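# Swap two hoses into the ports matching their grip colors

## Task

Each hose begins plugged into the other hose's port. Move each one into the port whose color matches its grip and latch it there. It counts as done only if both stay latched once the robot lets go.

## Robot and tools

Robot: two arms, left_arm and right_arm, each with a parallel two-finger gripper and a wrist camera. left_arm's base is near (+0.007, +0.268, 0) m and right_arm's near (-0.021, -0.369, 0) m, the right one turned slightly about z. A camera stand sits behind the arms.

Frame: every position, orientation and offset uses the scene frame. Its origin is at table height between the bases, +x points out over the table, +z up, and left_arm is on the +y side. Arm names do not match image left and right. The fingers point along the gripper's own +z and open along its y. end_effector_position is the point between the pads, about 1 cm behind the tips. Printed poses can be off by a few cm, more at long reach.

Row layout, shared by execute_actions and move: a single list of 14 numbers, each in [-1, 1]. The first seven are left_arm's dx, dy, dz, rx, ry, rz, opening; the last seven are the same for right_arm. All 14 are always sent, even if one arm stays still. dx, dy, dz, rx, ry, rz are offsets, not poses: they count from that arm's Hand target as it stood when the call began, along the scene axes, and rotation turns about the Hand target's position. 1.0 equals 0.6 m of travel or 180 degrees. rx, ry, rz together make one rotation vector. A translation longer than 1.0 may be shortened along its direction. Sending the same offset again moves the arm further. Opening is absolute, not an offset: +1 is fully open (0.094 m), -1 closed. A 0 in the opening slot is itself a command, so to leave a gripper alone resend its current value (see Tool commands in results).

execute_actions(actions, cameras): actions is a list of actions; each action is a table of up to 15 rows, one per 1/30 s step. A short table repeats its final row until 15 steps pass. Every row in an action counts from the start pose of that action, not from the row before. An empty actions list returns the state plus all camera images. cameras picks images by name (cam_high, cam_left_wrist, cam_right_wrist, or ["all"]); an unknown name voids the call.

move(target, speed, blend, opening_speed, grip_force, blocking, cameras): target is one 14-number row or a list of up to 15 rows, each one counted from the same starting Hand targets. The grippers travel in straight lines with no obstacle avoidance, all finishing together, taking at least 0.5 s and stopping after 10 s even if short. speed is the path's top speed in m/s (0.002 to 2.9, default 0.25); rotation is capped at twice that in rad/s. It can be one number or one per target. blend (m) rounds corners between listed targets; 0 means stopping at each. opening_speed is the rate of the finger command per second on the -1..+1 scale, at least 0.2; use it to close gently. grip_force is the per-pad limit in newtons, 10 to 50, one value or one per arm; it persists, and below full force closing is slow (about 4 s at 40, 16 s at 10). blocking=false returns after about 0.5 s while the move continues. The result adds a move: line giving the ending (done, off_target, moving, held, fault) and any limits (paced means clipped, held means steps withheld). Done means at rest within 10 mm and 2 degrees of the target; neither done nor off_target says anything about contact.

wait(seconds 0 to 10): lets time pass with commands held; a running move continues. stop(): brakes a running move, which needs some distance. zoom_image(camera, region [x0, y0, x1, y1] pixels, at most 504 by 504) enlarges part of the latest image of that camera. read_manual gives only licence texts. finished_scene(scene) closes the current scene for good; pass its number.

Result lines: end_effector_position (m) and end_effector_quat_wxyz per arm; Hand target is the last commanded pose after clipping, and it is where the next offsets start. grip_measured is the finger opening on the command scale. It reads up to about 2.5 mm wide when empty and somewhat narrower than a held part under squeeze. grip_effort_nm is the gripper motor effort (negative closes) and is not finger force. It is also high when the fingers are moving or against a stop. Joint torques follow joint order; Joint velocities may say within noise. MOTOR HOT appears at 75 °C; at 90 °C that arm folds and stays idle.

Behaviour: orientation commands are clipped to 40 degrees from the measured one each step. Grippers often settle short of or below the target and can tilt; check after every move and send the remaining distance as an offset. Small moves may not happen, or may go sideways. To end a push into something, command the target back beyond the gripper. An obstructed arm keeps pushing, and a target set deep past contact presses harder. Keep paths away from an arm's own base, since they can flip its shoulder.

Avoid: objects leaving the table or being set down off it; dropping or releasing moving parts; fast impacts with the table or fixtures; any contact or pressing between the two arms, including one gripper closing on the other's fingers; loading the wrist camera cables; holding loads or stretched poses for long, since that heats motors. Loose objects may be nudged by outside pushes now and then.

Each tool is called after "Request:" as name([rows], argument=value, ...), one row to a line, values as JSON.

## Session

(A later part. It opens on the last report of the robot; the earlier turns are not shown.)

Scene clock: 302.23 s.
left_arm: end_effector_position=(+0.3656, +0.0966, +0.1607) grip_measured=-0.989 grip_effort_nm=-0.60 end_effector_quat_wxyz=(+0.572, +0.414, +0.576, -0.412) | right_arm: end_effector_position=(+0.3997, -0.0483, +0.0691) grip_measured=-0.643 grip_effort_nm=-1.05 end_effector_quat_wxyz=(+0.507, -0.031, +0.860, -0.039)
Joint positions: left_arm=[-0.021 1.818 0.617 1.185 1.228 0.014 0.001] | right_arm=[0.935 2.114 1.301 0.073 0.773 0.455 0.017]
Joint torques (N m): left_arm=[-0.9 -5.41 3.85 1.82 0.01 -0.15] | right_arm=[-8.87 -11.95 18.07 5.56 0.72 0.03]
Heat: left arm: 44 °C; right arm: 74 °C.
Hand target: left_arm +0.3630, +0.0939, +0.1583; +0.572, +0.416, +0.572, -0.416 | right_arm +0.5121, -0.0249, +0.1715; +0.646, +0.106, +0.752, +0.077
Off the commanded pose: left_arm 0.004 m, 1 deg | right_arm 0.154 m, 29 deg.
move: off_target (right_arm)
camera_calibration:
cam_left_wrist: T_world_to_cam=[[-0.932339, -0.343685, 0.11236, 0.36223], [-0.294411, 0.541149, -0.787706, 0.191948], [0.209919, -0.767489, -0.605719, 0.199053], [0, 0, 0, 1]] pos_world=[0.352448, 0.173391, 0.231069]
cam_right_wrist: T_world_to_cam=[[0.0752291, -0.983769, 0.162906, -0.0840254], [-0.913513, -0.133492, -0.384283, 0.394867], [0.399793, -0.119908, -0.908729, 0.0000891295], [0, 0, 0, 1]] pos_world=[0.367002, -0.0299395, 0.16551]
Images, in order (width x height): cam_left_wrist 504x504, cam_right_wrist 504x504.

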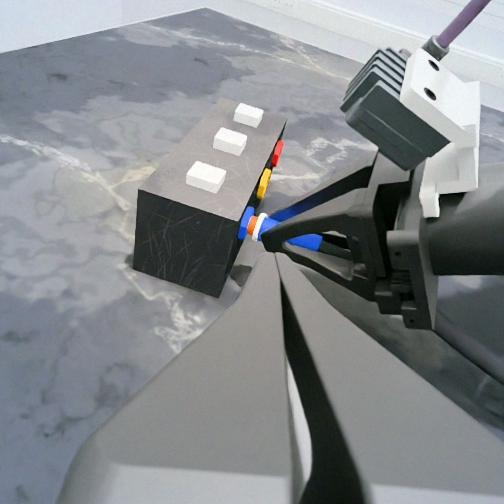

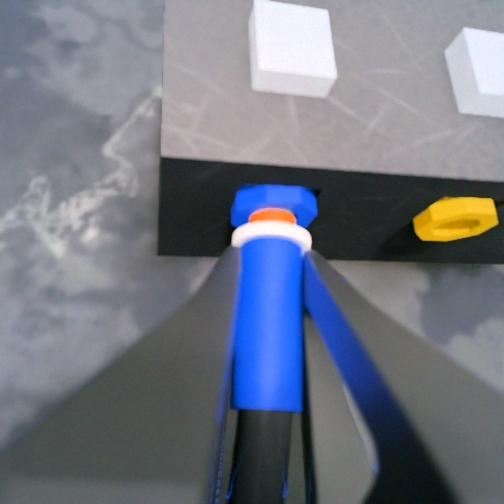

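Request:
move([
  [0,0,0,0,0,0,-1,0.06,0.006,0.04,0.005,-0.01,-0.003,-0.8],
], speed=0.2, cameras=["cam_left_wrist","cam_right_wrist"])

Request:
zoom_image(camera="cam_left_wrist", region=[220, 190, 320, 270])

Request:
zoom_image(camera="cam_right_wrist", region=[180, 110, 380, 270])

Scene clock: 304.10 s.
left_arm: end_effector_position=(+0.3656, +0.0966, +0.1607) grip_measured=-0.989 grip_effort_nm=-0.60 end_effector_quat_wxyz=(+0.572, +0.414, +0.576, -0.412) | right_arm: end_effector_position=(+0.4024, -0.0491, +0.0713) grip_measured=-0.643 grip_effort_nm=-1.04 end_effector_quat_wxyz=(+0.452, -0.056, +0.889, -0.041)
Joint positions: left_arm=[-0.021 1.818 0.617 1.185 1.228 0.014 0.001] | right_arm=[0.904 2.107 1.41 -0.155 0.673 0.465 0.017]
Joint torques (N m): left_arm=[-0.9 -5.41 3.85 1.82 0.02 -0.15] | right_arm=[-9.35 -13.04 19.03 6.2 1.58 0.25]
Heat: left arm: 44 °C; right arm: 78 °C. Fold the right arm in close to its base, or ease its load, before you think long.
Hand target: left_arm +0.3630, +0.0939, +0.1583; +0.572, +0.416, +0.572, -0.416 | right_arm +0.5480, -0.0211, +0.1954; +0.657, +0.114, +0.740, +0.082
Off the commanded pose: left_arm 0.004 m, 1 deg | right_arm 0.193 m, 38 deg.
MOTOR HOT: joint 4 (wrist pitch) of the right arm reports 78 °C; the controller's stop level is 90 °C. To cool a motor, set the load down, stop pushing, or move to a pose that needs little force.
move: off_target (right_arm)
camera_calibration:
cam_left_wrist: T_world_to_cam=[[-0.932339, -0.343685, 0.11236, 0.36223], [-0.294411, 0.541149, -0.787706, 0.191948], [0.209919, -0.767489, -0.605719, 0.199053], [0, 0, 0, 1]] pos_world=[0.352448, 0.173391, 0.231069]
cam_right_wrist: T_world_to_cam=[[0.130823, -0.974937, 0.179951, -0.108524], [-0.949053, -0.17564, -0.261628, 0.40148], [0.286678, -0.136557, -0.948245, 0.0484321], [0, 0, 0, 1]] pos_world=[0.381338, -0.0286745, 0.170493]
Images, in order (width x height): cam_left_wrist 504x504, cam_right_wrist 504x504.

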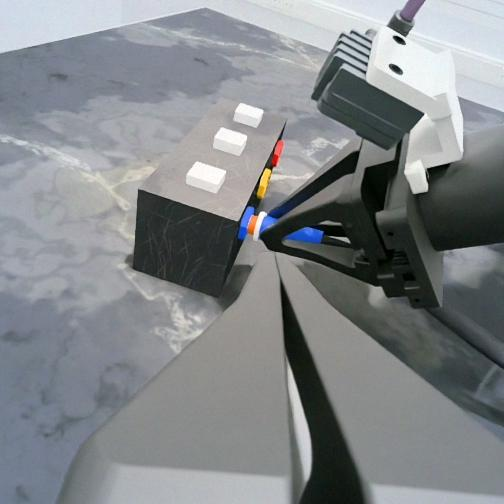

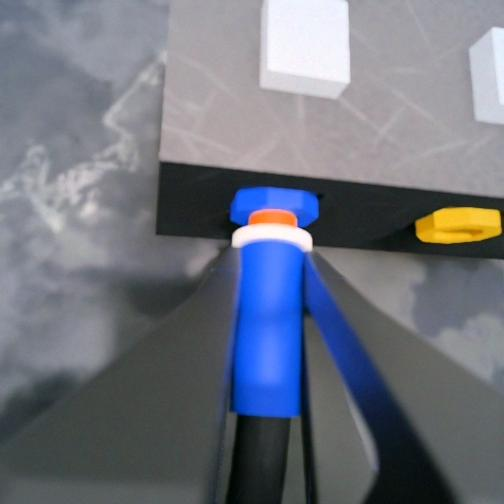

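Scaled by 5.040 from the camera's 504x504 image, which has a finer 720x720 frame.

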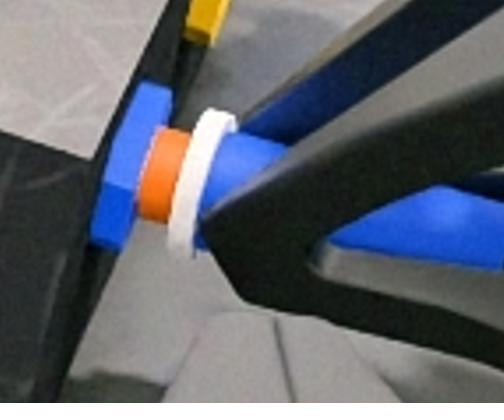

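Scaled by 2.520 from the camera's 504x504 image, which has a finer 720x720 frame.

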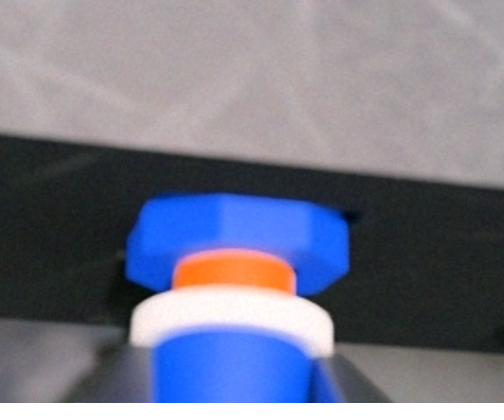

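Request:
move(target=[0,0,0,0,0,0,-1,-0.227,-0.035,-0.2,-0.03,0.12,0.01,-0.8], speed=0.25, cameras=["cam_left_wrist","cam_right_wrist"])

Request:
zoom_image(camera="cam_left_wrist", region=[220, 190, 320, 270])

Request:
zoom_image(camera="cam_right_wrist", region=[180, 110, 380, 270])

Scene clock: 305.50 s.
left_arm: end_effector_position=(+0.3656, +0.0966, +0.1607) grip_measured=-0.989 grip_effort_nm=-0.60 end_effector_quat_wxyz=(+0.572, +0.414, +0.576, -0.412) | right_arm: end_effector_position=(+0.3966, -0.0461, +0.0651) grip_measured=-0.643 grip_effort_nm=-1.05 end_effector_quat_wxyz=(+0.476, +0.048, +0.878, +0.008)
Joint positions: left_arm=[-0.021 1.818 0.617 1.185 1.228 0.014 0.001] | right_arm=[0.931 2.117 1.358 -0.062 0.728 0.691 0.017]
Joint torques (N m): left_arm=[-0.88 -5.42 3.84 1.82 0.01 -0.15] | right_arm=[-0.53 -9.85 6.61 3 0.64 0.32]
Heat: left arm: 44 °C; right arm: 78 °C. Fold the right arm in close to its base, or ease its load, before you think long.
Hand target: left_arm +0.3630, +0.0939, +0.1583; +0.572, +0.416, +0.572, -0.416 | right_arm +0.4118, -0.0421, +0.0756; +0.510, +0.084, +0.855, +0.034
Off the commanded pose: left_arm 0.004 m, 1 deg | right_arm 0.019 m, 7 deg.
MOTOR HOT: still on. Joint 4 (wrist pitch) of the right arm reports 78 °C.
move: off_target (right_arm)
camera_calibration:
cam_left_wrist: T_world_to_cam=[[-0.932339, -0.343685, 0.11236, 0.36223], [-0.294411, 0.541149, -0.787706, 0.191948], [0.209919, -0.767489, -0.605719, 0.199053], [0, 0, 0, 1]] pos_world=[0.352448, 0.173391, 0.231069]
cam_right_wrist: T_world_to_cam=[[-0.0123146, -0.999924, 0.00114199, -0.0365278], [-0.94358, 0.0112427, -0.330953, 0.405959], [0.330915, -0.00515311, -0.943647, 0.0328427], [0, 0, 0, 1]] pos_world=[0.371737, -0.0409199, 0.165387]
Images, in order (width x height): cam_left_wrist 504x504, cam_right_wrist 504x504.

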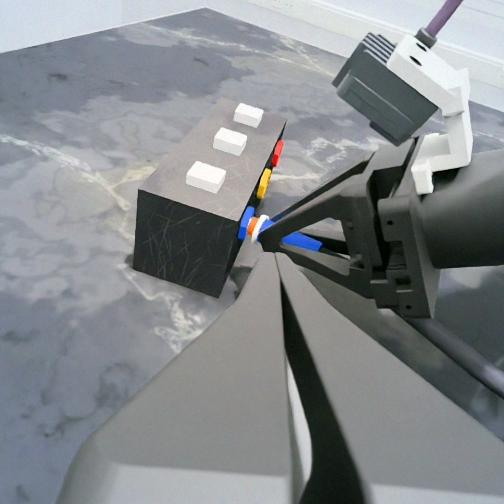

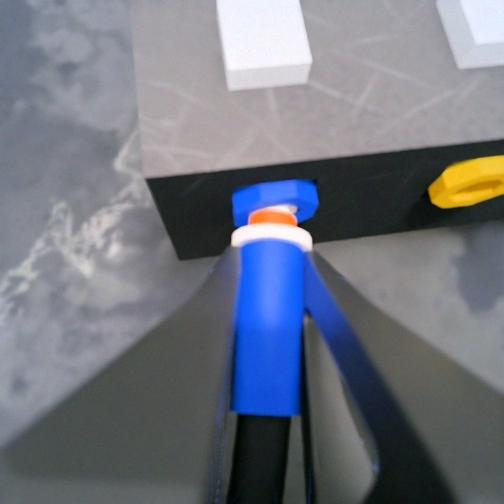

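Scaled by 5.040 from the camera's 504x504 image, which has a finer 720x720 frame.

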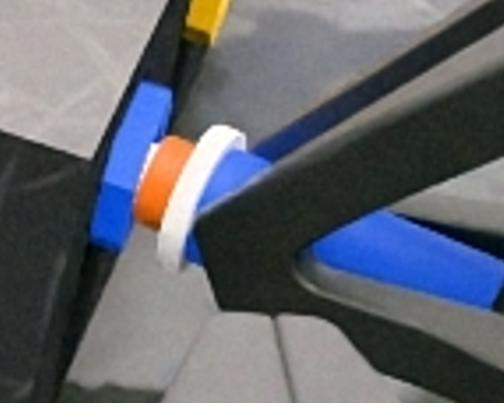

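Scaled by 2.520 from the camera's 504x504 image, which has a finer 720x720 frame.

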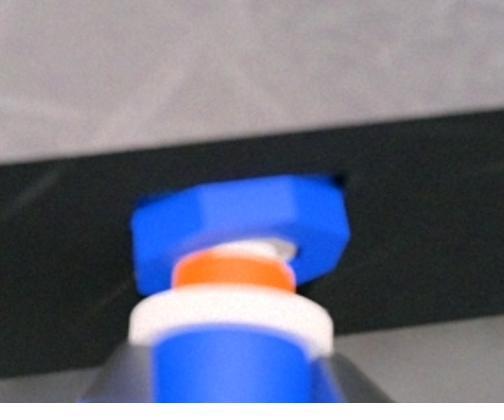

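Request:
move([
  [0,0,0,0,0,0,-1,0,0,0,0,0,0,-0.8],
  [0,0,0,0,0,0,-1,-0.01,0,0,0,0,0,-0.3],
  [0,0,0,0,0,0,-1,-0.08,-0.008,-0.005,0,0,0,-0.3],
], speed=0.1, cameras=["cam_left_wrist","cam_right_wrist"])

Request:
zoom_image(camera="cam_left_wrist", region=[220, 190, 340, 286])

Request:
zoom_image(camera="cam_right_wrist", region=[180, 110, 380, 270])

Scene clock: 308.90 s.
left_arm: end_effector_position=(+0.3656, +0.0966, +0.1607) grip_measured=-0.989 grip_effort_nm=-0.60 end_effector_quat_wxyz=(+0.572, +0.414, +0.576, -0.412) | right_arm: end_effector_position=(+0.3625, -0.0461, +0.0495) grip_measured=-0.302 grip_effort_nm=0.11 end_effector_quat_wxyz=(+0.495, +0.066, +0.866, +0.016)
Joint positions: left_arm=[-0.021 1.818 0.617 1.185 1.228 0.014 0.001] | right_arm=[1.005 2.091 1.215 0.046 0.807 0.776 0.033]
Joint torques (N m): left_arm=[-0.9 -5.41 3.85 1.81 0.01 -0.15] | right_arm=[0.31 -14.6 5.07 1.88 0.49 0.19]
Heat: left arm: 43 °C; right arm: 76 °C. Fold the right arm in close to its base, or ease its load, before you think long.
Hand target: left_arm +0.3630, +0.0939, +0.1583; +0.572, +0.416, +0.572, -0.416 | right_arm +0.3638, -0.0470, +0.0726; +0.510, +0.084, +0.855, +0.034
Off the commanded pose: left_arm 0.004 m, 1 deg | right_arm 0.023 m, 4 deg.
MOTOR HOT: still on. Joint 4 (wrist pitch) of the right arm reports 76 °C.
move: off_target (right_arm); target 2's new opening was sent with right_arm's hand 0.015 m and 6 deg from that target
camera_calibration:
cam_left_wrist: T_world_to_cam=[[-0.932339, -0.343685, 0.11236, 0.36223], [-0.294411, 0.541149, -0.787706, 0.191948], [0.209919, -0.767489, -0.605719, 0.199053], [0, 0, 0, 1]] pos_world=[0.352448, 0.173391, 0.231069]
cam_right_wrist: T_world_to_cam=[[-0.0360176, -0.998916, -0.0294866, -0.0267401], [-0.92758, 0.0443962, -0.370976, 0.366271], [0.371883, 0.0139895, -0.928174, 0.0147543], [0, 0, 0, 1]] pos_world=[0.333296, -0.0431786, 0.148784]
Images, in order (width x height): cam_left_wrist 504x504, cam_right_wrist 504x504.

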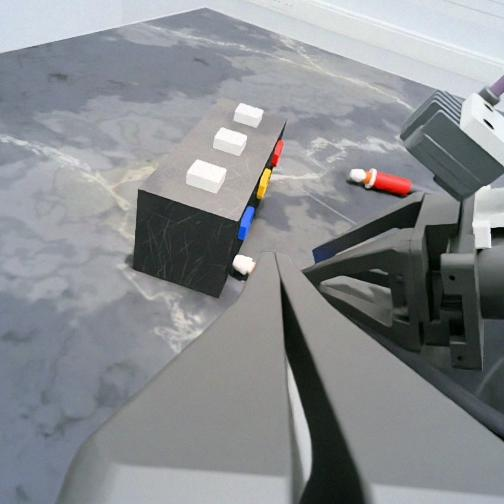

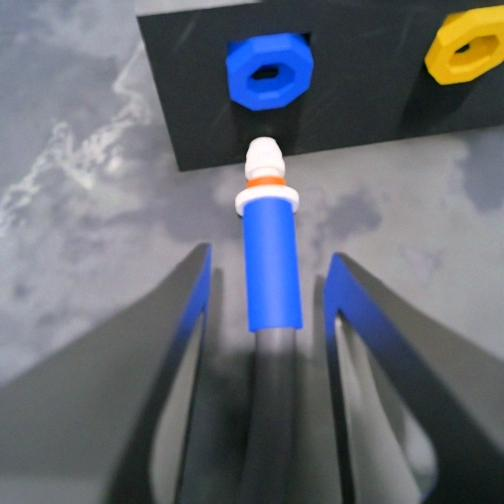

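Scaled by 4.200 from the camera's 504x504 image, which has a finer 720x720 frame.

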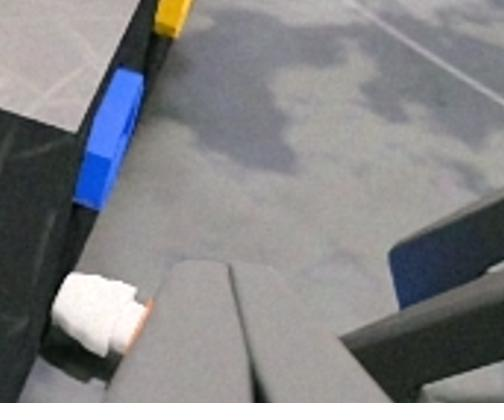

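Scaled by 2.520 from the camera's 504x504 image, which has a finer 720x720 frame.

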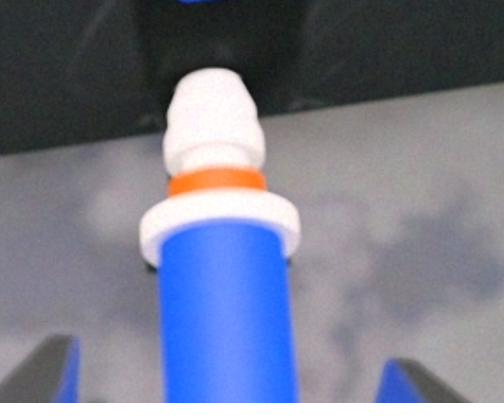

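Request:
move([
  [0,0,0,0,0,0,-1,0.02,0.0033,0.0,-0.024,0.0553,0.0639,-0.2],
  [0,0,0,0,0,0,-1,0.0412,0.0008,-0.077,-0.024,0.0553,0.0639,-0.2],
], speed=0.1, cameras=["cam_right_wrist"])

Scene clock: 312.90 s.
left_arm: end_effector_position=(+0.3656, +0.0966, +0.1607) grip_measured=-0.989 grip_effort_nm=-0.60 end_effector_quat_wxyz=(+0.572, +0.414, +0.576, -0.412) | right_arm: end_effector_position=(+0.3845, -0.0484, +0.0280) grip_measured=-0.202 grip_effort_nm=0.11 end_effector_quat_wxyz=(+0.428, -0.018, +0.903, +0.043)
Joint positions: left_arm=[-0.021 1.818 0.617 1.185 1.228 0.014 0.001] | right_arm=[0.894 2.104 1.234 0.045 0.54 0.588 0.037]
Joint torques (N m): left_arm=[-0.88 -5.41 3.86 1.81 0.01 -0.14] | right_arm=[-0.14 -9.55 6.6 2.04 0.19 0]
Heat: left arm: 43 °C; right arm: 72 °C. Fold the right arm in close to its base, or ease its load, before you think long.
Hand target: left_arm +0.3630, +0.0939, +0.1583; +0.572, +0.416, +0.572, -0.416 | right_arm +0.3886, -0.0465, +0.0264; +0.431, -0.018, +0.901, +0.046
Off the commanded pose: left_arm 0.004 m, 1 deg | right_arm 0.005 m, 1 deg.
MOTOR HOT: still on. Joint 4 (wrist pitch) of the right arm reports 72 °C.
move: done
camera_calibration:
cam_right_wrist: T_world_to_cam=[[0.139567, -0.990183, -0.00759812, -0.0965455], [-0.963674, -0.134058, -0.230998, 0.380208], [0.227712, 0.0395618, -0.972925, 0.0444764], [0, 0, 0, 1]] pos_world=[0.369744, -0.0463873, 0.130366]
Images, in order (width x height): cam_right_wrist 504x504.

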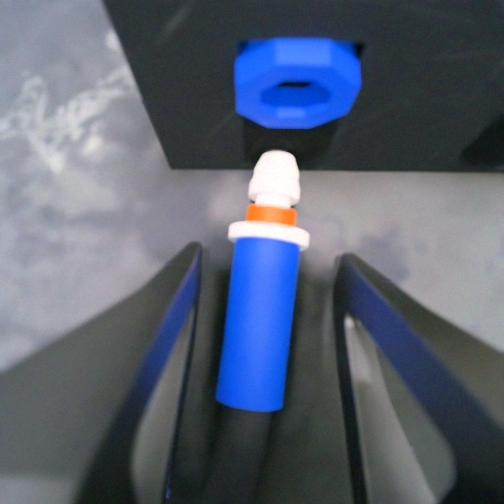

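Request:
move([
  [0,0,0,0,0,0,-1,0.002,0,-0.012,0,0,0,-0.2],
  [0,0,0,0,0,0,-1,0.002,0,-0.012,0,0,0,-0.8],
], speed=0.1, cameras=["cam_right_wrist"])

Scene clock: 314.23 s.
left_arm: end_effector_position=(+0.3656, +0.0966, +0.1607) grip_measured=-0.989 grip_effort_nm=-0.60 end_effector_quat_wxyz=(+0.572, +0.414, +0.576, -0.412) | right_arm: end_effector_position=(+0.3871, -0.0466, +0.0262) grip_measured=-0.642 grip_effort_nm=-1.04 end_effector_quat_wxyz=(+0.431, -0.017, +0.901, +0.047)
Joint positions: left_arm=[-0.021 1.818 0.617 1.185 1.228 0.014 0.001] | right_arm=[0.892 2.115 1.234 0.07 0.537 0.585 0.017]
Joint torques (N m): left_arm=[-0.88 -5.44 3.85 1.81 0.01 -0.15] | right_arm=[-0.13 -8.95 6.17 2.05 0.19 -0.02]
Heat: left arm: 43 °C; right arm: 71 °C.
Hand target: left_arm +0.3630, +0.0939, +0.1583; +0.572, +0.416, +0.572, -0.416 | right_arm +0.3898, -0.0466, +0.0191; +0.431, -0.018, +0.901, +0.046
Off the commanded pose: left_arm 0.004 m, 1 deg | right_arm 0.008 m, 0 deg.
MOTOR HOT: cleared for the motors of the right arm.
move: done
camera_calibration:
cam_right_wrist: T_world_to_cam=[[0.141083, -0.989868, -0.0160433, -0.0955541], [-0.961656, -0.133177, -0.239753, 0.381931], [0.235187, 0.0492533, -0.970701, 0.0395862], [0, 0, 0, 1]] pos_world=[0.371457, -0.0456714, 0.128463]
Images, in order (width x height): cam_right_wrist 504x504.

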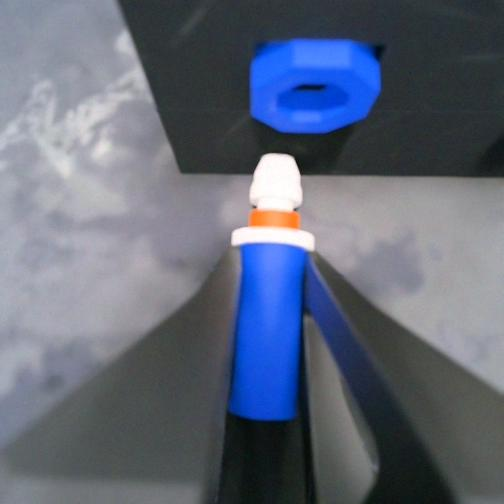

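Request:
move([
  [0,0,0,0,0,0,-1,-0.0497,-0.0057,0.0515,0,0.015,0,-0.8],
  [0,0,0,0,0,0,-1,-0.0413,-0.0023,0.0898,0,0.015,0,-0.8],
  [0,0,0,0,0,0,-1,0.0037,0.0085,0.0923,0,0.015,0,-0.8],
], speed=0.1, blend=[0.004,0.004,0], cameras=["cam_left_wrist","cam_right_wrist"])

Request:
zoom_image(camera="cam_left_wrist", region=[220, 190, 320, 270])

Request:
zoom_image(camera="cam_right_wrist", region=[180, 110, 380, 270])

Scene clock: 315.80 s.
left_arm: end_effector_position=(+0.3656, +0.0966, +0.1607) grip_measured=-0.989 grip_effort_nm=-0.60 end_effector_quat_wxyz=(+0.572, +0.414, +0.576, -0.412) | right_arm: end_effector_position=(+0.3824, -0.0489, +0.0666) grip_measured=-0.643 grip_effort_nm=-1.05 end_effector_quat_wxyz=(+0.401, -0.020, +0.915, +0.038)
Joint positions: left_arm=[-0.021 1.818 0.617 1.185 1.228 0.014 0.001] | right_arm=[0.887 2.031 1.346 -0.2 0.508 0.609 0.017]
Joint torques (N m): left_arm=[-0.9 -5.41 3.84 1.82 0.01 -0.15] | right_arm=[-0.17 -9.29 9.99 1.79 0.22 0]
Heat: left arm: 43 °C; right arm: 70 °C.
Hand target: left_arm +0.3630, +0.0939, +0.1583; +0.572, +0.416, +0.572, -0.416 | right_arm +0.3920, -0.0414, +0.0746; +0.410, -0.017, +0.911, +0.046
Off the commanded pose: left_arm 0.004 m, 1 deg | right_arm 0.014 m, 2 deg.
move: off_target (right_arm)
camera_calibration:
cam_left_wrist: T_world_to_cam=[[-0.932339, -0.343685, 0.11236, 0.36223], [-0.294411, 0.541149, -0.787706, 0.191948], [0.209919, -0.767489, -0.605719, 0.199053], [0, 0, 0, 1]] pos_world=[0.352448, 0.173391, 0.231069]
cam_right_wrist: T_world_to_cam=[[0.140006, -0.990142, -0.00408124, -0.0968771], [-0.975588, -0.137242, -0.171444, 0.387323], [0.169194, 0.0279848, -0.985185, 0.105115], [0, 0, 0, 1]] pos_world=[0.373647, -0.0457068, 0.169566]
Images, in order (width x height): cam_left_wrist 504x504, cam_right_wrist 504x504.

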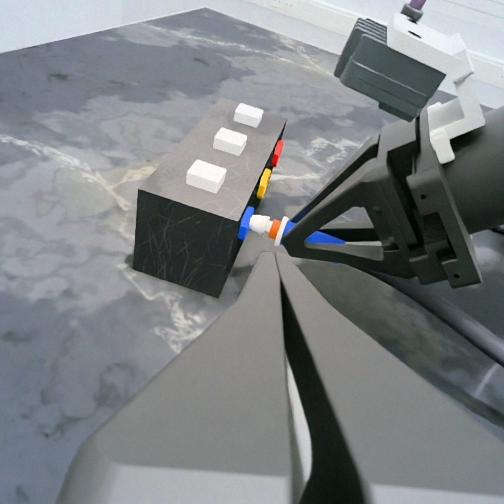

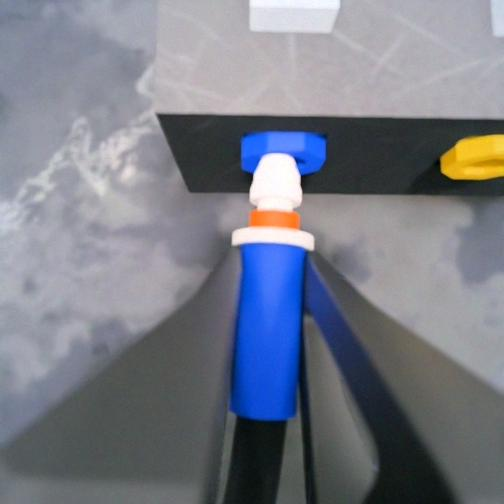

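Scaled by 5.040 from the camera's 504x504 image, which has a finer 720x720 frame.

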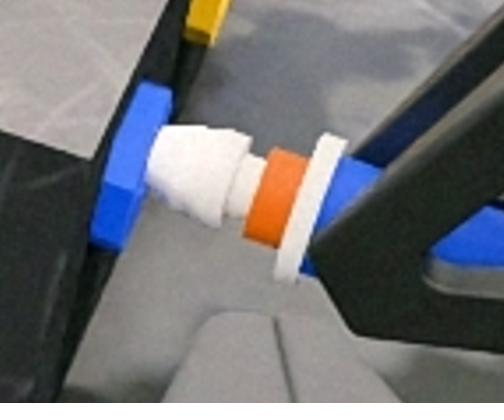

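Scaled by 2.520 from the camera's 504x504 image, which has a finer 720x720 frame.

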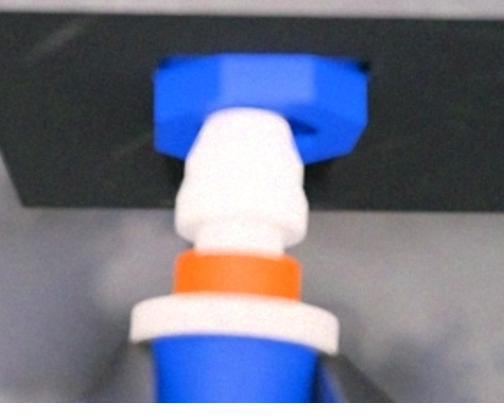

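Request:
move([
  [0,0,0,0,0,0,-1,-0.045,-0.015,-0.0367,0,0,0.0156,-0.8],
  [0,0,0,0,0,0,-1,-0.045,-0.0092,-0.0033,0,0,0.0156,-0.8],
  [0,0,0,0,0,0,-1,0.0133,-0.004,-0.0017,0,0,0.0156,-0.8],
], speed=0.1, blend=[0.004,0.004,0], cameras=["cam_left_wrist","cam_right_wrist"])

Request:
zoom_image(camera="cam_left_wrist", region=[220, 190, 320, 270])

Request:
zoom_image(camera="cam_right_wrist", region=[180, 110, 380, 270])

Scene clock: 317.60 s.
left_arm: end_effector_position=(+0.3656, +0.0966, +0.1607) grip_measured=-0.989 grip_effort_nm=-0.60 end_effector_quat_wxyz=(+0.572, +0.414, +0.576, -0.412) | right_arm: end_effector_position=(+0.3886, -0.0516, +0.0638) grip_measured=-0.643 grip_effort_nm=-1.05 end_effector_quat_wxyz=(+0.395, -0.043, +0.916, +0.048)
Joint positions: left_arm=[-0.021 1.818 0.617 1.185 1.228 0.014 0.001] | right_arm=[0.857 2.027 1.329 -0.163 0.45 0.543 0.017]
Joint torques (N m): left_arm=[-0.9 -5.41 3.86 1.81 0.01 -0.15] | right_arm=[-0.18 -9.24 10.13 1.9 0.25 0.01]
Heat: left arm: 43 °C; right arm: 69 °C.
Hand target: left_arm +0.3630, +0.0939, +0.1583; +0.572, +0.416, +0.572, -0.416 | right_arm +0.4000, -0.0439, +0.0735; +0.409, -0.039, +0.910, +0.056
Off the commanded pose: left_arm 0.004 m, 1 deg | right_arm 0.017 m, 2 deg.
move: off_target (right_arm)
camera_calibration:
cam_left_wrist: T_world_to_cam=[[-0.932339, -0.343685, 0.11236, 0.36223], [-0.294411, 0.541149, -0.787706, 0.191948], [0.209919, -0.767489, -0.605719, 0.199053], [0, 0, 0, 1]] pos_world=[0.352448, 0.173391, 0.231069]
cam_right_wrist: T_world_to_cam=[[0.190555, -0.981663, -0.00516965, -0.119583], [-0.968857, -0.187216, -0.162069, 0.386725], [0.15813, 0.0358918, -0.986766, 0.106315], [0, 0, 0, 1]] pos_world=[0.380657, -0.048805, 0.166966]
Images, in order (width x height): cam_left_wrist 504x504, cam_right_wrist 504x504.

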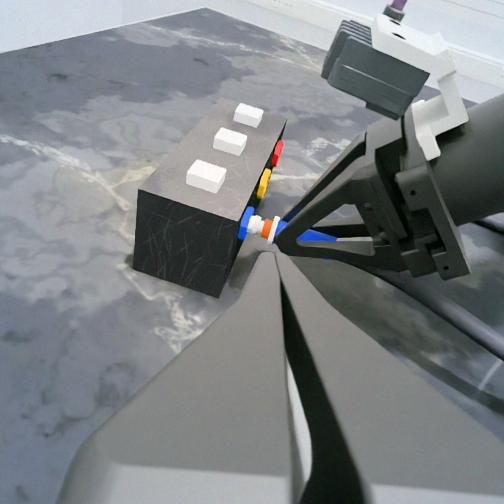

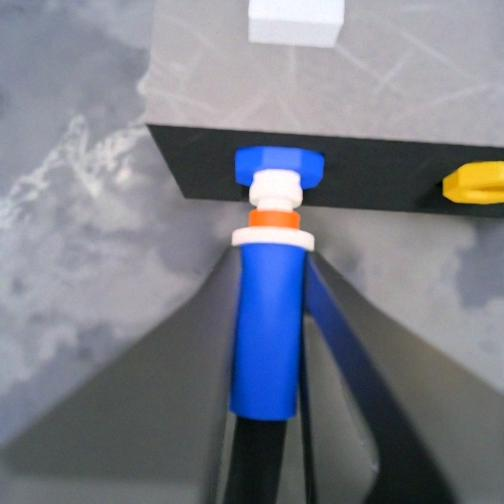

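Scaled by 5.040 from the camera's 504x504 image, which has a finer 720x720 frame.

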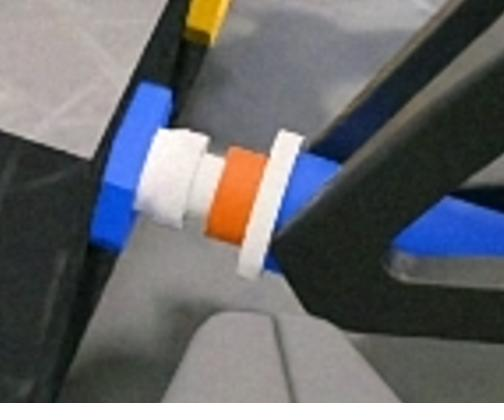

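Scaled by 2.520 from the camera's 504x504 image, which has a finer 720x720 frame.

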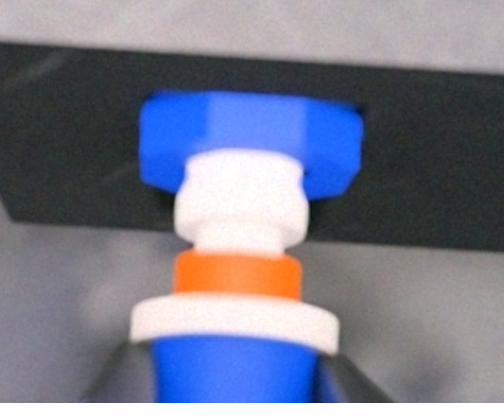

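Request:
move([
  [0,0,0,0,0,0,-1,0.025,0.003,0.015,0,0,-0.006,-0.8],
], speed=0.1)

Request:
move([
  [0,0,0,0,0,0,-1,0.0,0.0,0.01,0.0,-0.08,0,-0.8],
  [0,0,0,0,0,0,-1,0.0,0.0,0.015,0.015,-0.15,-0.01,-0.8],
], speed=0.1, blend=[0.004,0], grip_force=[50,10], cameras=["cam_left_wrist","cam_right_wrist"])

Request:
zoom_image(camera="cam_left_wrist", region=[220, 190, 320, 270])

Request:
zoom_image(camera="cam_right_wrist", region=[180, 110, 380, 270])

Scene clock: 318.87 s.
left_arm: end_effector_position=(+0.3656, +0.0966, +0.1607) grip_measured=-0.989 grip_effort_nm=-0.60 end_effector_quat_wxyz=(+0.572, +0.414, +0.576, -0.412) | right_arm: end_effector_position=(+0.3930, -0.0513, +0.0645) grip_measured=-0.643 grip_effort_nm=-1.05 end_effector_quat_wxyz=(+0.380, -0.046, +0.923, +0.034)
Joint positions: left_arm=[-0.021 1.818 0.617 1.185 1.228 0.014 0.001] | right_arm=[0.851 2.055 1.402 -0.252 0.447 0.543 0.017]
Joint torques (N m): left_arm=[-0.91 -5.39 3.85 1.82 0.01 -0.15] | right_arm=[-1.03 -9.58 11.04 2.25 0.29 0]
Heat: left arm: 43 °C; right arm: 68 °C.
Hand target: left_arm +0.3630, +0.0939, +0.1583; +0.572, +0.416, +0.572, -0.416 | right_arm +0.4150, -0.0421, +0.0826; +0.409, -0.031, +0.910, +0.052
Off the commanded pose: left_arm 0.004 m, 1 deg | right_arm 0.030 m, 5 deg.
move: off_target (right_arm)

Scene clock: 321.97 s.
left_arm: end_effector_position=(+0.3656, +0.0966, +0.1607) grip_measured=-0.989 grip_effort_nm=-0.60 end_effector_quat_wxyz=(+0.572, +0.414, +0.576, -0.412) | right_arm: end_effector_position=(+0.3939, -0.0512, +0.0594) grip_measured=-0.625 grip_effort_nm=-0.32 end_effector_quat_wxyz=(+0.560, -0.056, +0.827, +0.016)
Joint positions: left_arm=[-0.021 1.818 0.617 1.185 1.228 0.014 0.001] | right_arm=[0.923 2.104 1.068 0.522 0.707 0.312 0.018]
Joint torques (N m): left_arm=[-0.9 -5.41 3.85 1.82 0.01 -0.15] | right_arm=[-1.24 -9.73 7.6 3.97 0.24 -0.04]
Heat: left arm: 43 °C; right arm: 69 °C.
Hand target: left_arm +0.3630, +0.0939, +0.1583; +0.572, +0.416, +0.572, -0.416 | right_arm +0.4149, -0.0420, +0.0914; +0.612, -0.018, +0.789, +0.059
Off the commanded pose: left_arm 0.004 m, 1 deg | right_arm 0.040 m, 10 deg.
grip_force (N): 50, 10
move: off_target (right_arm)
camera_calibration:
cam_left_wrist: T_world_to_cam=[[-0.932339, -0.343685, 0.11236, 0.36223], [-0.294411, 0.541149, -0.787706, 0.191948], [0.209919, -0.767489, -0.605719, 0.199053], [0, 0, 0, 1]] pos_world=[0.352448, 0.173391, 0.231069]
cam_right_wrist: T_world_to_cam=[[0.16134, -0.980909, 0.108565, -0.115489], [-0.843734, -0.194163, -0.500413, 0.361696], [0.511939, -0.0108635, -0.858953, -0.0483248], [0, 0, 0, 1]] pos_world=[0.348547, -0.0435817, 0.152027]
Images, in order (width x height): cam_left_wrist 504x504, cam_right_wrist 504x504.

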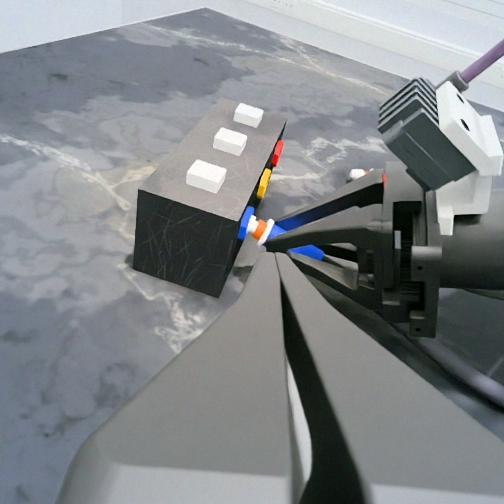

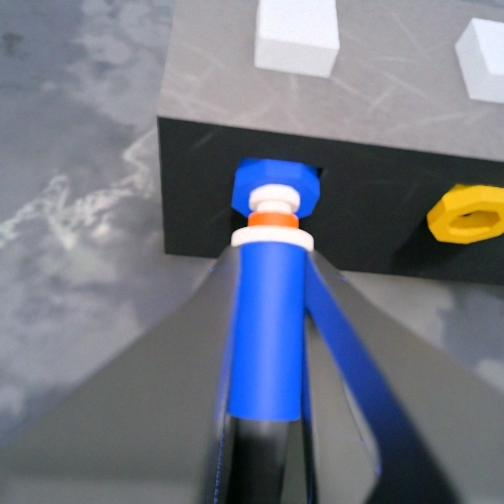

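Scaled by 5.040 from the camera's 504x504 image, which has a finer 720x720 frame.

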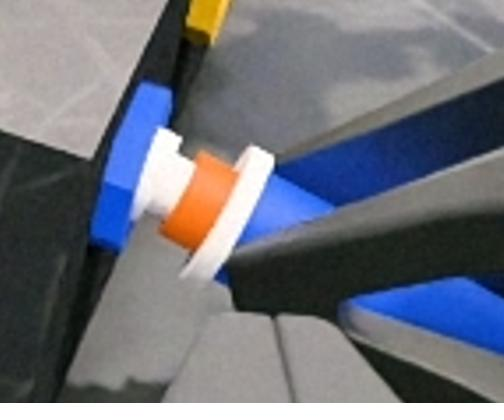

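Scaled by 2.520 from the camera's 504x504 image, which has a finer 720x720 frame.

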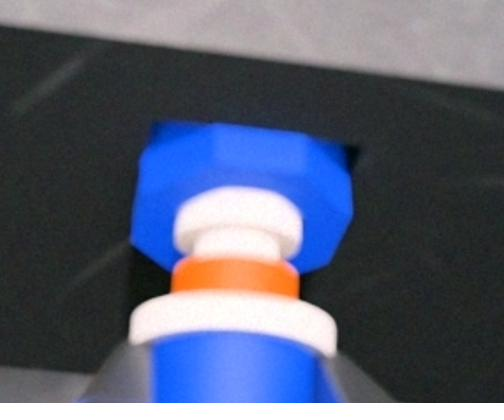

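Request:
move([
  [0,0,0,0,0,0,-1,-0.005,0.0,0.05,0.02,-0.01,-0.015,-0.8],
], speed=0.1, grip_force=[50,10], cameras=["cam_left_wrist","cam_right_wrist"])

Request:
zoom_image(camera="cam_left_wrist", region=[220, 190, 320, 270])

Request:
zoom_image(camera="cam_right_wrist", region=[180, 110, 380, 270])

Scene clock: 342.30 s.
left_arm: end_effector_position=(+0.3656, +0.0966, +0.1607) grip_measured=-0.989 grip_effort_nm=-0.60 end_effector_quat_wxyz=(+0.572, +0.414, +0.576, -0.412) | right_arm: end_effector_position=(+0.3933, -0.0513, +0.0598) grip_measured=-0.625 grip_effort_nm=-0.32 end_effector_quat_wxyz=(+0.561, -0.045, +0.826, +0.021)
Joint positions: left_arm=[-0.021 1.818 0.617 1.185 1.228 0.014 0.001] | right_arm=[0.925 2.104 1.067 0.526 0.713 0.335 0.018]
Joint torques (N m): left_arm=[-0.9 -5.41 3.85 1.81 0.02 -0.14] | right_arm=[-0.05 -14.23 8.49 3.6 0.74 0.23]
Heat: left arm: 43 °C; right arm: 79 °C. Fold the right arm in close to its base, or ease its load, before you think long.
Hand target: left_arm +0.3630, +0.0939, +0.1583; +0.572, +0.416, +0.572, -0.416 | right_arm +0.4120, -0.0420, +0.1216; +0.626, +0.019, +0.777, +0.069
Off the commanded pose: left_arm 0.004 m, 1 deg | right_arm 0.065 m, 13 deg.
MOTOR HOT: joint 4 (wrist pitch) of the right arm reports 79 °C; the controller's stop level is 90 °C. To cool a motor, set the load down, stop pushing, or move to a pose that needs little force.
grip_force (N): 50, 10
move: off_target (right_arm)
camera_calibration:
cam_left_wrist: T_world_to_cam=[[-0.932339, -0.343685, 0.11236, 0.36223], [-0.294411, 0.541149, -0.787706, 0.191948], [0.209919, -0.767489, -0.605719, 0.199053], [0, 0, 0, 1]] pos_world=[0.352448, 0.173391, 0.231069]
cam_right_wrist: T_world_to_cam=[[0.149833, -0.98478, 0.0880763, -0.109939], [-0.845108, -0.173798, -0.505556, 0.363324], [0.513169, 0.00131505, -0.858287, -0.047592], [0, 0, 0, 1]] pos_world=[0.347943, -0.045058, 0.152516]
Images, in order (width x height): cam_left_wrist 504x504, cam_right_wrist 504x504.

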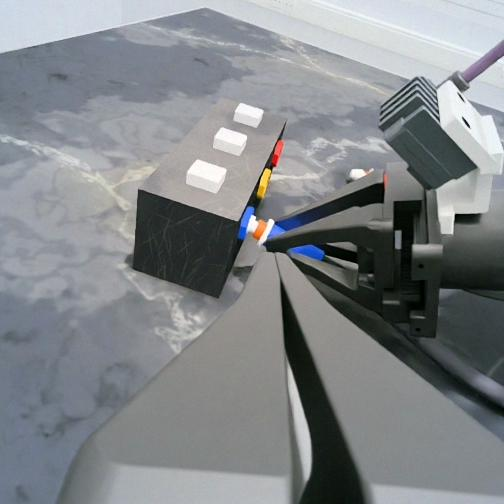

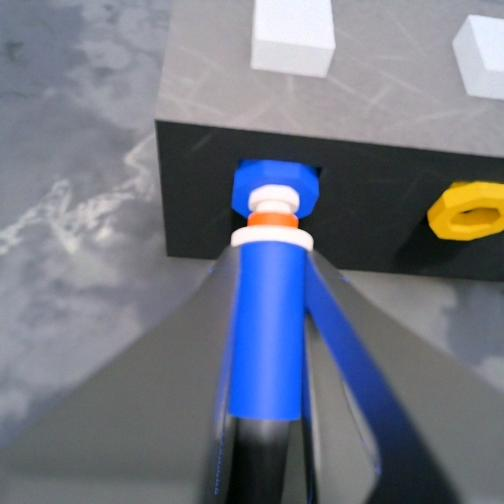

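Scaled by 5.040 from the camera's 504x504 image, which has a finer 720x720 frame.

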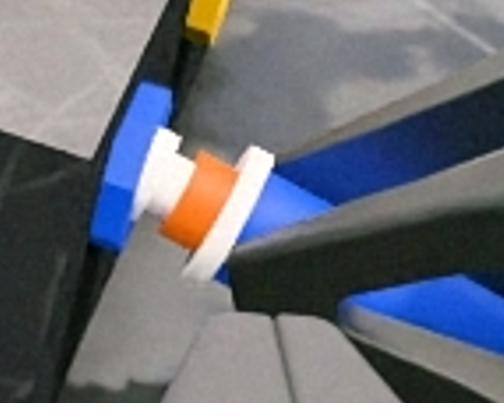

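Scaled by 2.520 from the camera's 504x504 image, which has a finer 720x720 frame.

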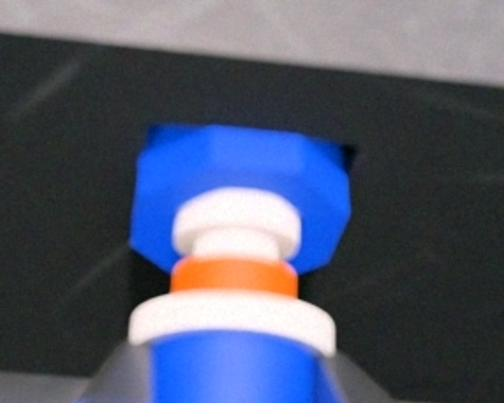

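Request:
move([
  [0,0,0,0,0,0,-1,-0.01,0.0,0.02,0.0,0.06,0,-0.8],
  [0,0,0,0,0,0,-1,0.06,0.008,0.02,0.01,0.06,-0.006,-0.8],
], speed=0.15, blend=[0.004,0], grip_force=[50,50], cameras=["cam_left_wrist","cam_right_wrist"])

Request:
zoom_image(camera="cam_left_wrist", region=[220, 190, 320, 270])

Request:
zoom_image(camera="cam_right_wrist", region=[180, 110, 380, 270])

Scene clock: 344.30 s.
left_arm: end_effector_position=(+0.3656, +0.0966, +0.1607) grip_measured=-0.989 grip_effort_nm=-0.60 end_effector_quat_wxyz=(+0.572, +0.414, +0.576, -0.412) | right_arm: end_effector_position=(+0.3952, -0.0505, +0.0655) grip_measured=-0.643 grip_effort_nm=-1.05 end_effector_quat_wxyz=(+0.464, -0.033, +0.885, +0.019)
Joint positions: left_arm=[-0.021 1.818 0.617 1.185 1.228 0.014 0.001] | right_arm=[0.895 2.055 1.267 0.023 0.606 0.504 0.017]
Joint torques (N m): left_arm=[-0.9 -5.42 3.85 1.82 0.02 -0.15] | right_arm=[-3.18 -12.36 13.46 3.61 0.83 0.2]
Heat: left arm: 43 °C; right arm: 78 °C. Fold the right arm in close to its base, or ease its load, before you think long.
Hand target: left_arm +0.3630, +0.0939, +0.1583; +0.572, +0.416, +0.572, -0.416 | right_arm +0.4480, -0.0372, +0.1334; +0.550, +0.042, +0.831, +0.073
Off the commanded pose: left_arm 0.004 m, 1 deg | right_arm 0.087 m, 16 deg.
MOTOR HOT: still on. Joint 4 (wrist pitch) of the right arm reports 78 °C.
move: off_target (right_arm)
camera_calibration:
cam_left_wrist: T_world_to_cam=[[-0.932339, -0.343685, 0.11236, 0.36223], [-0.294411, 0.541149, -0.787706, 0.191948], [0.209919, -0.767489, -0.605719, 0.199053], [0, 0, 0, 1]] pos_world=[0.352448, 0.173391, 0.231069]
cam_right_wrist: T_world_to_cam=[[0.142601, -0.988212, 0.0556975, -0.105156], [-0.941122, -0.152803, -0.301565, 0.393543], [0.30652, -0.0094147, -0.951818, 0.04368], [0, 0, 0, 1]] pos_world=[0.371979, -0.0433705, 0.166111]
Images, in order (width x height): cam_left_wrist 504x504, cam_right_wrist 504x504.

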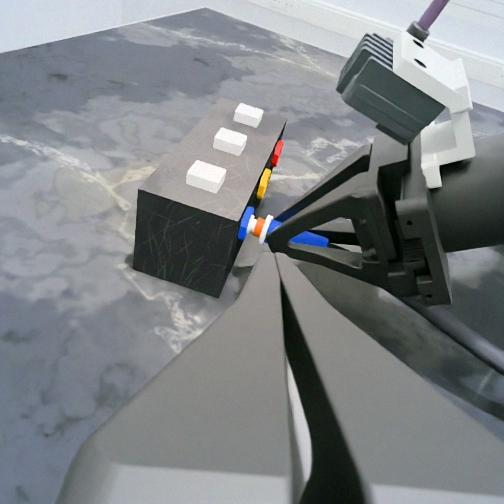

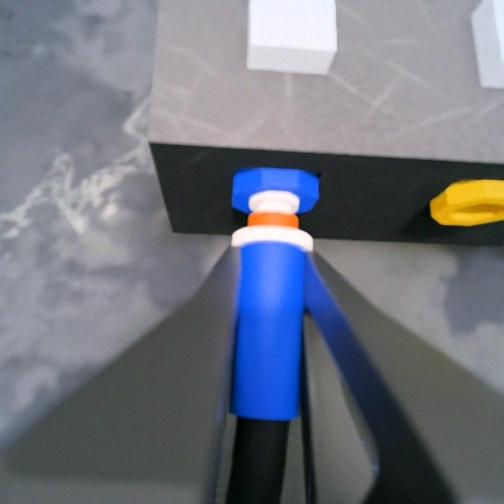

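Scaled by 5.040 from the camera's 504x504 image, which has a finer 720x720 frame.

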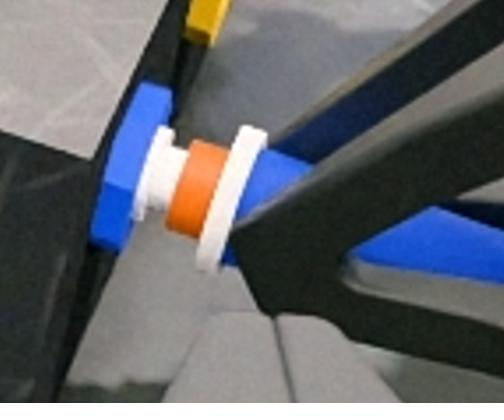

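Scaled by 2.520 from the camera's 504x504 image, which has a finer 720x720 frame.

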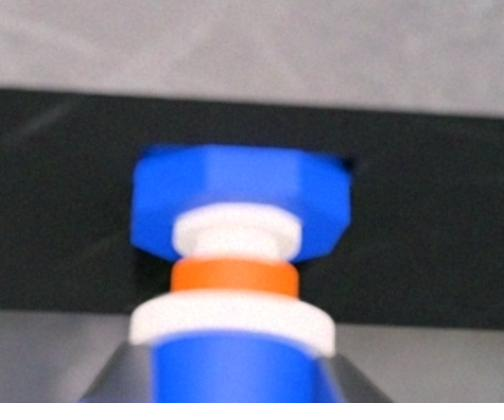

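Request:
move([
  [0,0,0,0,0,0,-1,0.07,0.008,0.025,0.008,-0.03,-0.005,-0.8],
  [0,0,0,0,0,0,-1,0.13,0.014,0.045,0.015,-0.05,-0.01,-0.8],
], speed=0.15, blend=[0.004,0], cameras=["cam_left_wrist","cam_right_wrist"])

Request:
zoom_image(camera="cam_left_wrist", region=[220, 190, 320, 270])

Request:
zoom_image(camera="cam_right_wrist", region=[180, 110, 380, 270])

Scene clock: 345.80 s.
left_arm: end_effector_position=(+0.3656, +0.0966, +0.1607) grip_measured=-0.989 grip_effort_nm=-0.60 end_effector_quat_wxyz=(+0.572, +0.414, +0.576, -0.412) | right_arm: end_effector_position=(+0.4081, -0.0500, +0.0681) grip_measured=-0.643 grip_effort_nm=-1.04 end_effector_quat_wxyz=(+0.451, -0.058, +0.891, +0.004)
Joint positions: left_arm=[-0.021 1.818 0.617 1.185 1.228 0.014 0.001] | right_arm=[0.869 2.082 1.346 -0.051 0.577 0.444 0.017]
Joint torques (N m): left_arm=[-0.87 -5.42 3.85 1.81 0.01 -0.15] | right_arm=[-7.69 -10 17.4 5.54 1.15 0.01]
Heat: left arm: 43 °C; right arm: 80 °C. Fold the right arm in close to its base, or ease its load, before you think long.
Hand target: left_arm +0.3630, +0.0939, +0.1583; +0.572, +0.416, +0.572, -0.416 | right_arm +0.5259, -0.0287, +0.1605; +0.613, +0.062, +0.783, +0.087
Off the commanded pose: left_arm 0.004 m, 1 deg | right_arm 0.151 m, 28 deg.
MOTOR HOT: still on. Joint 4 (wrist pitch) of the right arm reports 80 °C.
move: off_target (right_arm)
camera_calibration:
cam_left_wrist: T_world_to_cam=[[-0.932339, -0.343685, 0.11236, 0.36223], [-0.294411, 0.541149, -0.787706, 0.191948], [0.209919, -0.767489, -0.605719, 0.199053], [0, 0, 0, 1]] pos_world=[0.352448, 0.173391, 0.231069]
cam_right_wrist: T_world_to_cam=[[0.173767, -0.979442, 0.102459, -0.122119], [-0.94322, -0.195438, -0.268588, 0.403], [0.28309, -0.0499696, -0.957791, 0.050097], [0, 0, 0, 1]] pos_world=[0.387157, -0.038344, 0.168736]
Images, in order (width x height): cam_left_wrist 504x504, cam_right_wrist 504x504.

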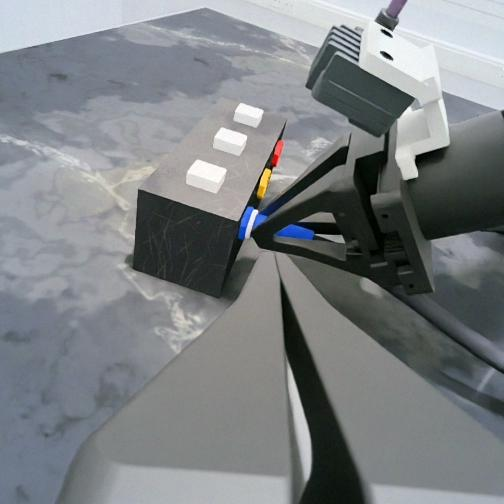

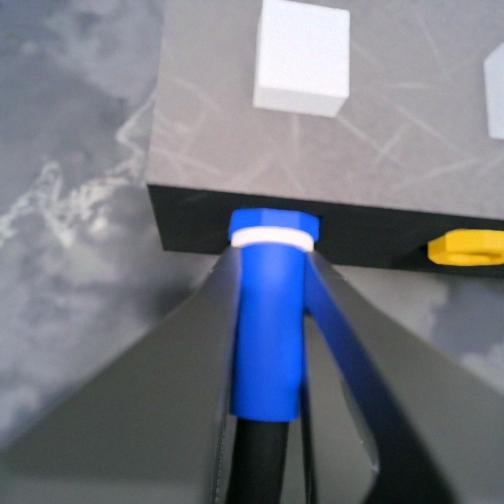

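Scaled by 5.040 from the camera's 504x504 image, which has a finer 720x720 frame.

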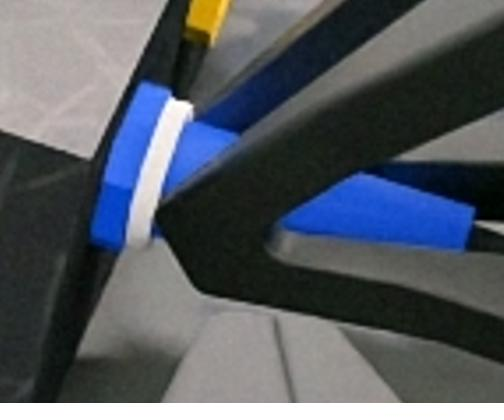

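Scaled by 2.520 from the camera's 504x504 image, which has a finer 720x720 frame.

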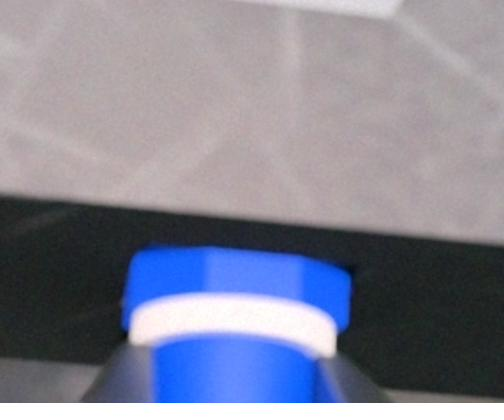

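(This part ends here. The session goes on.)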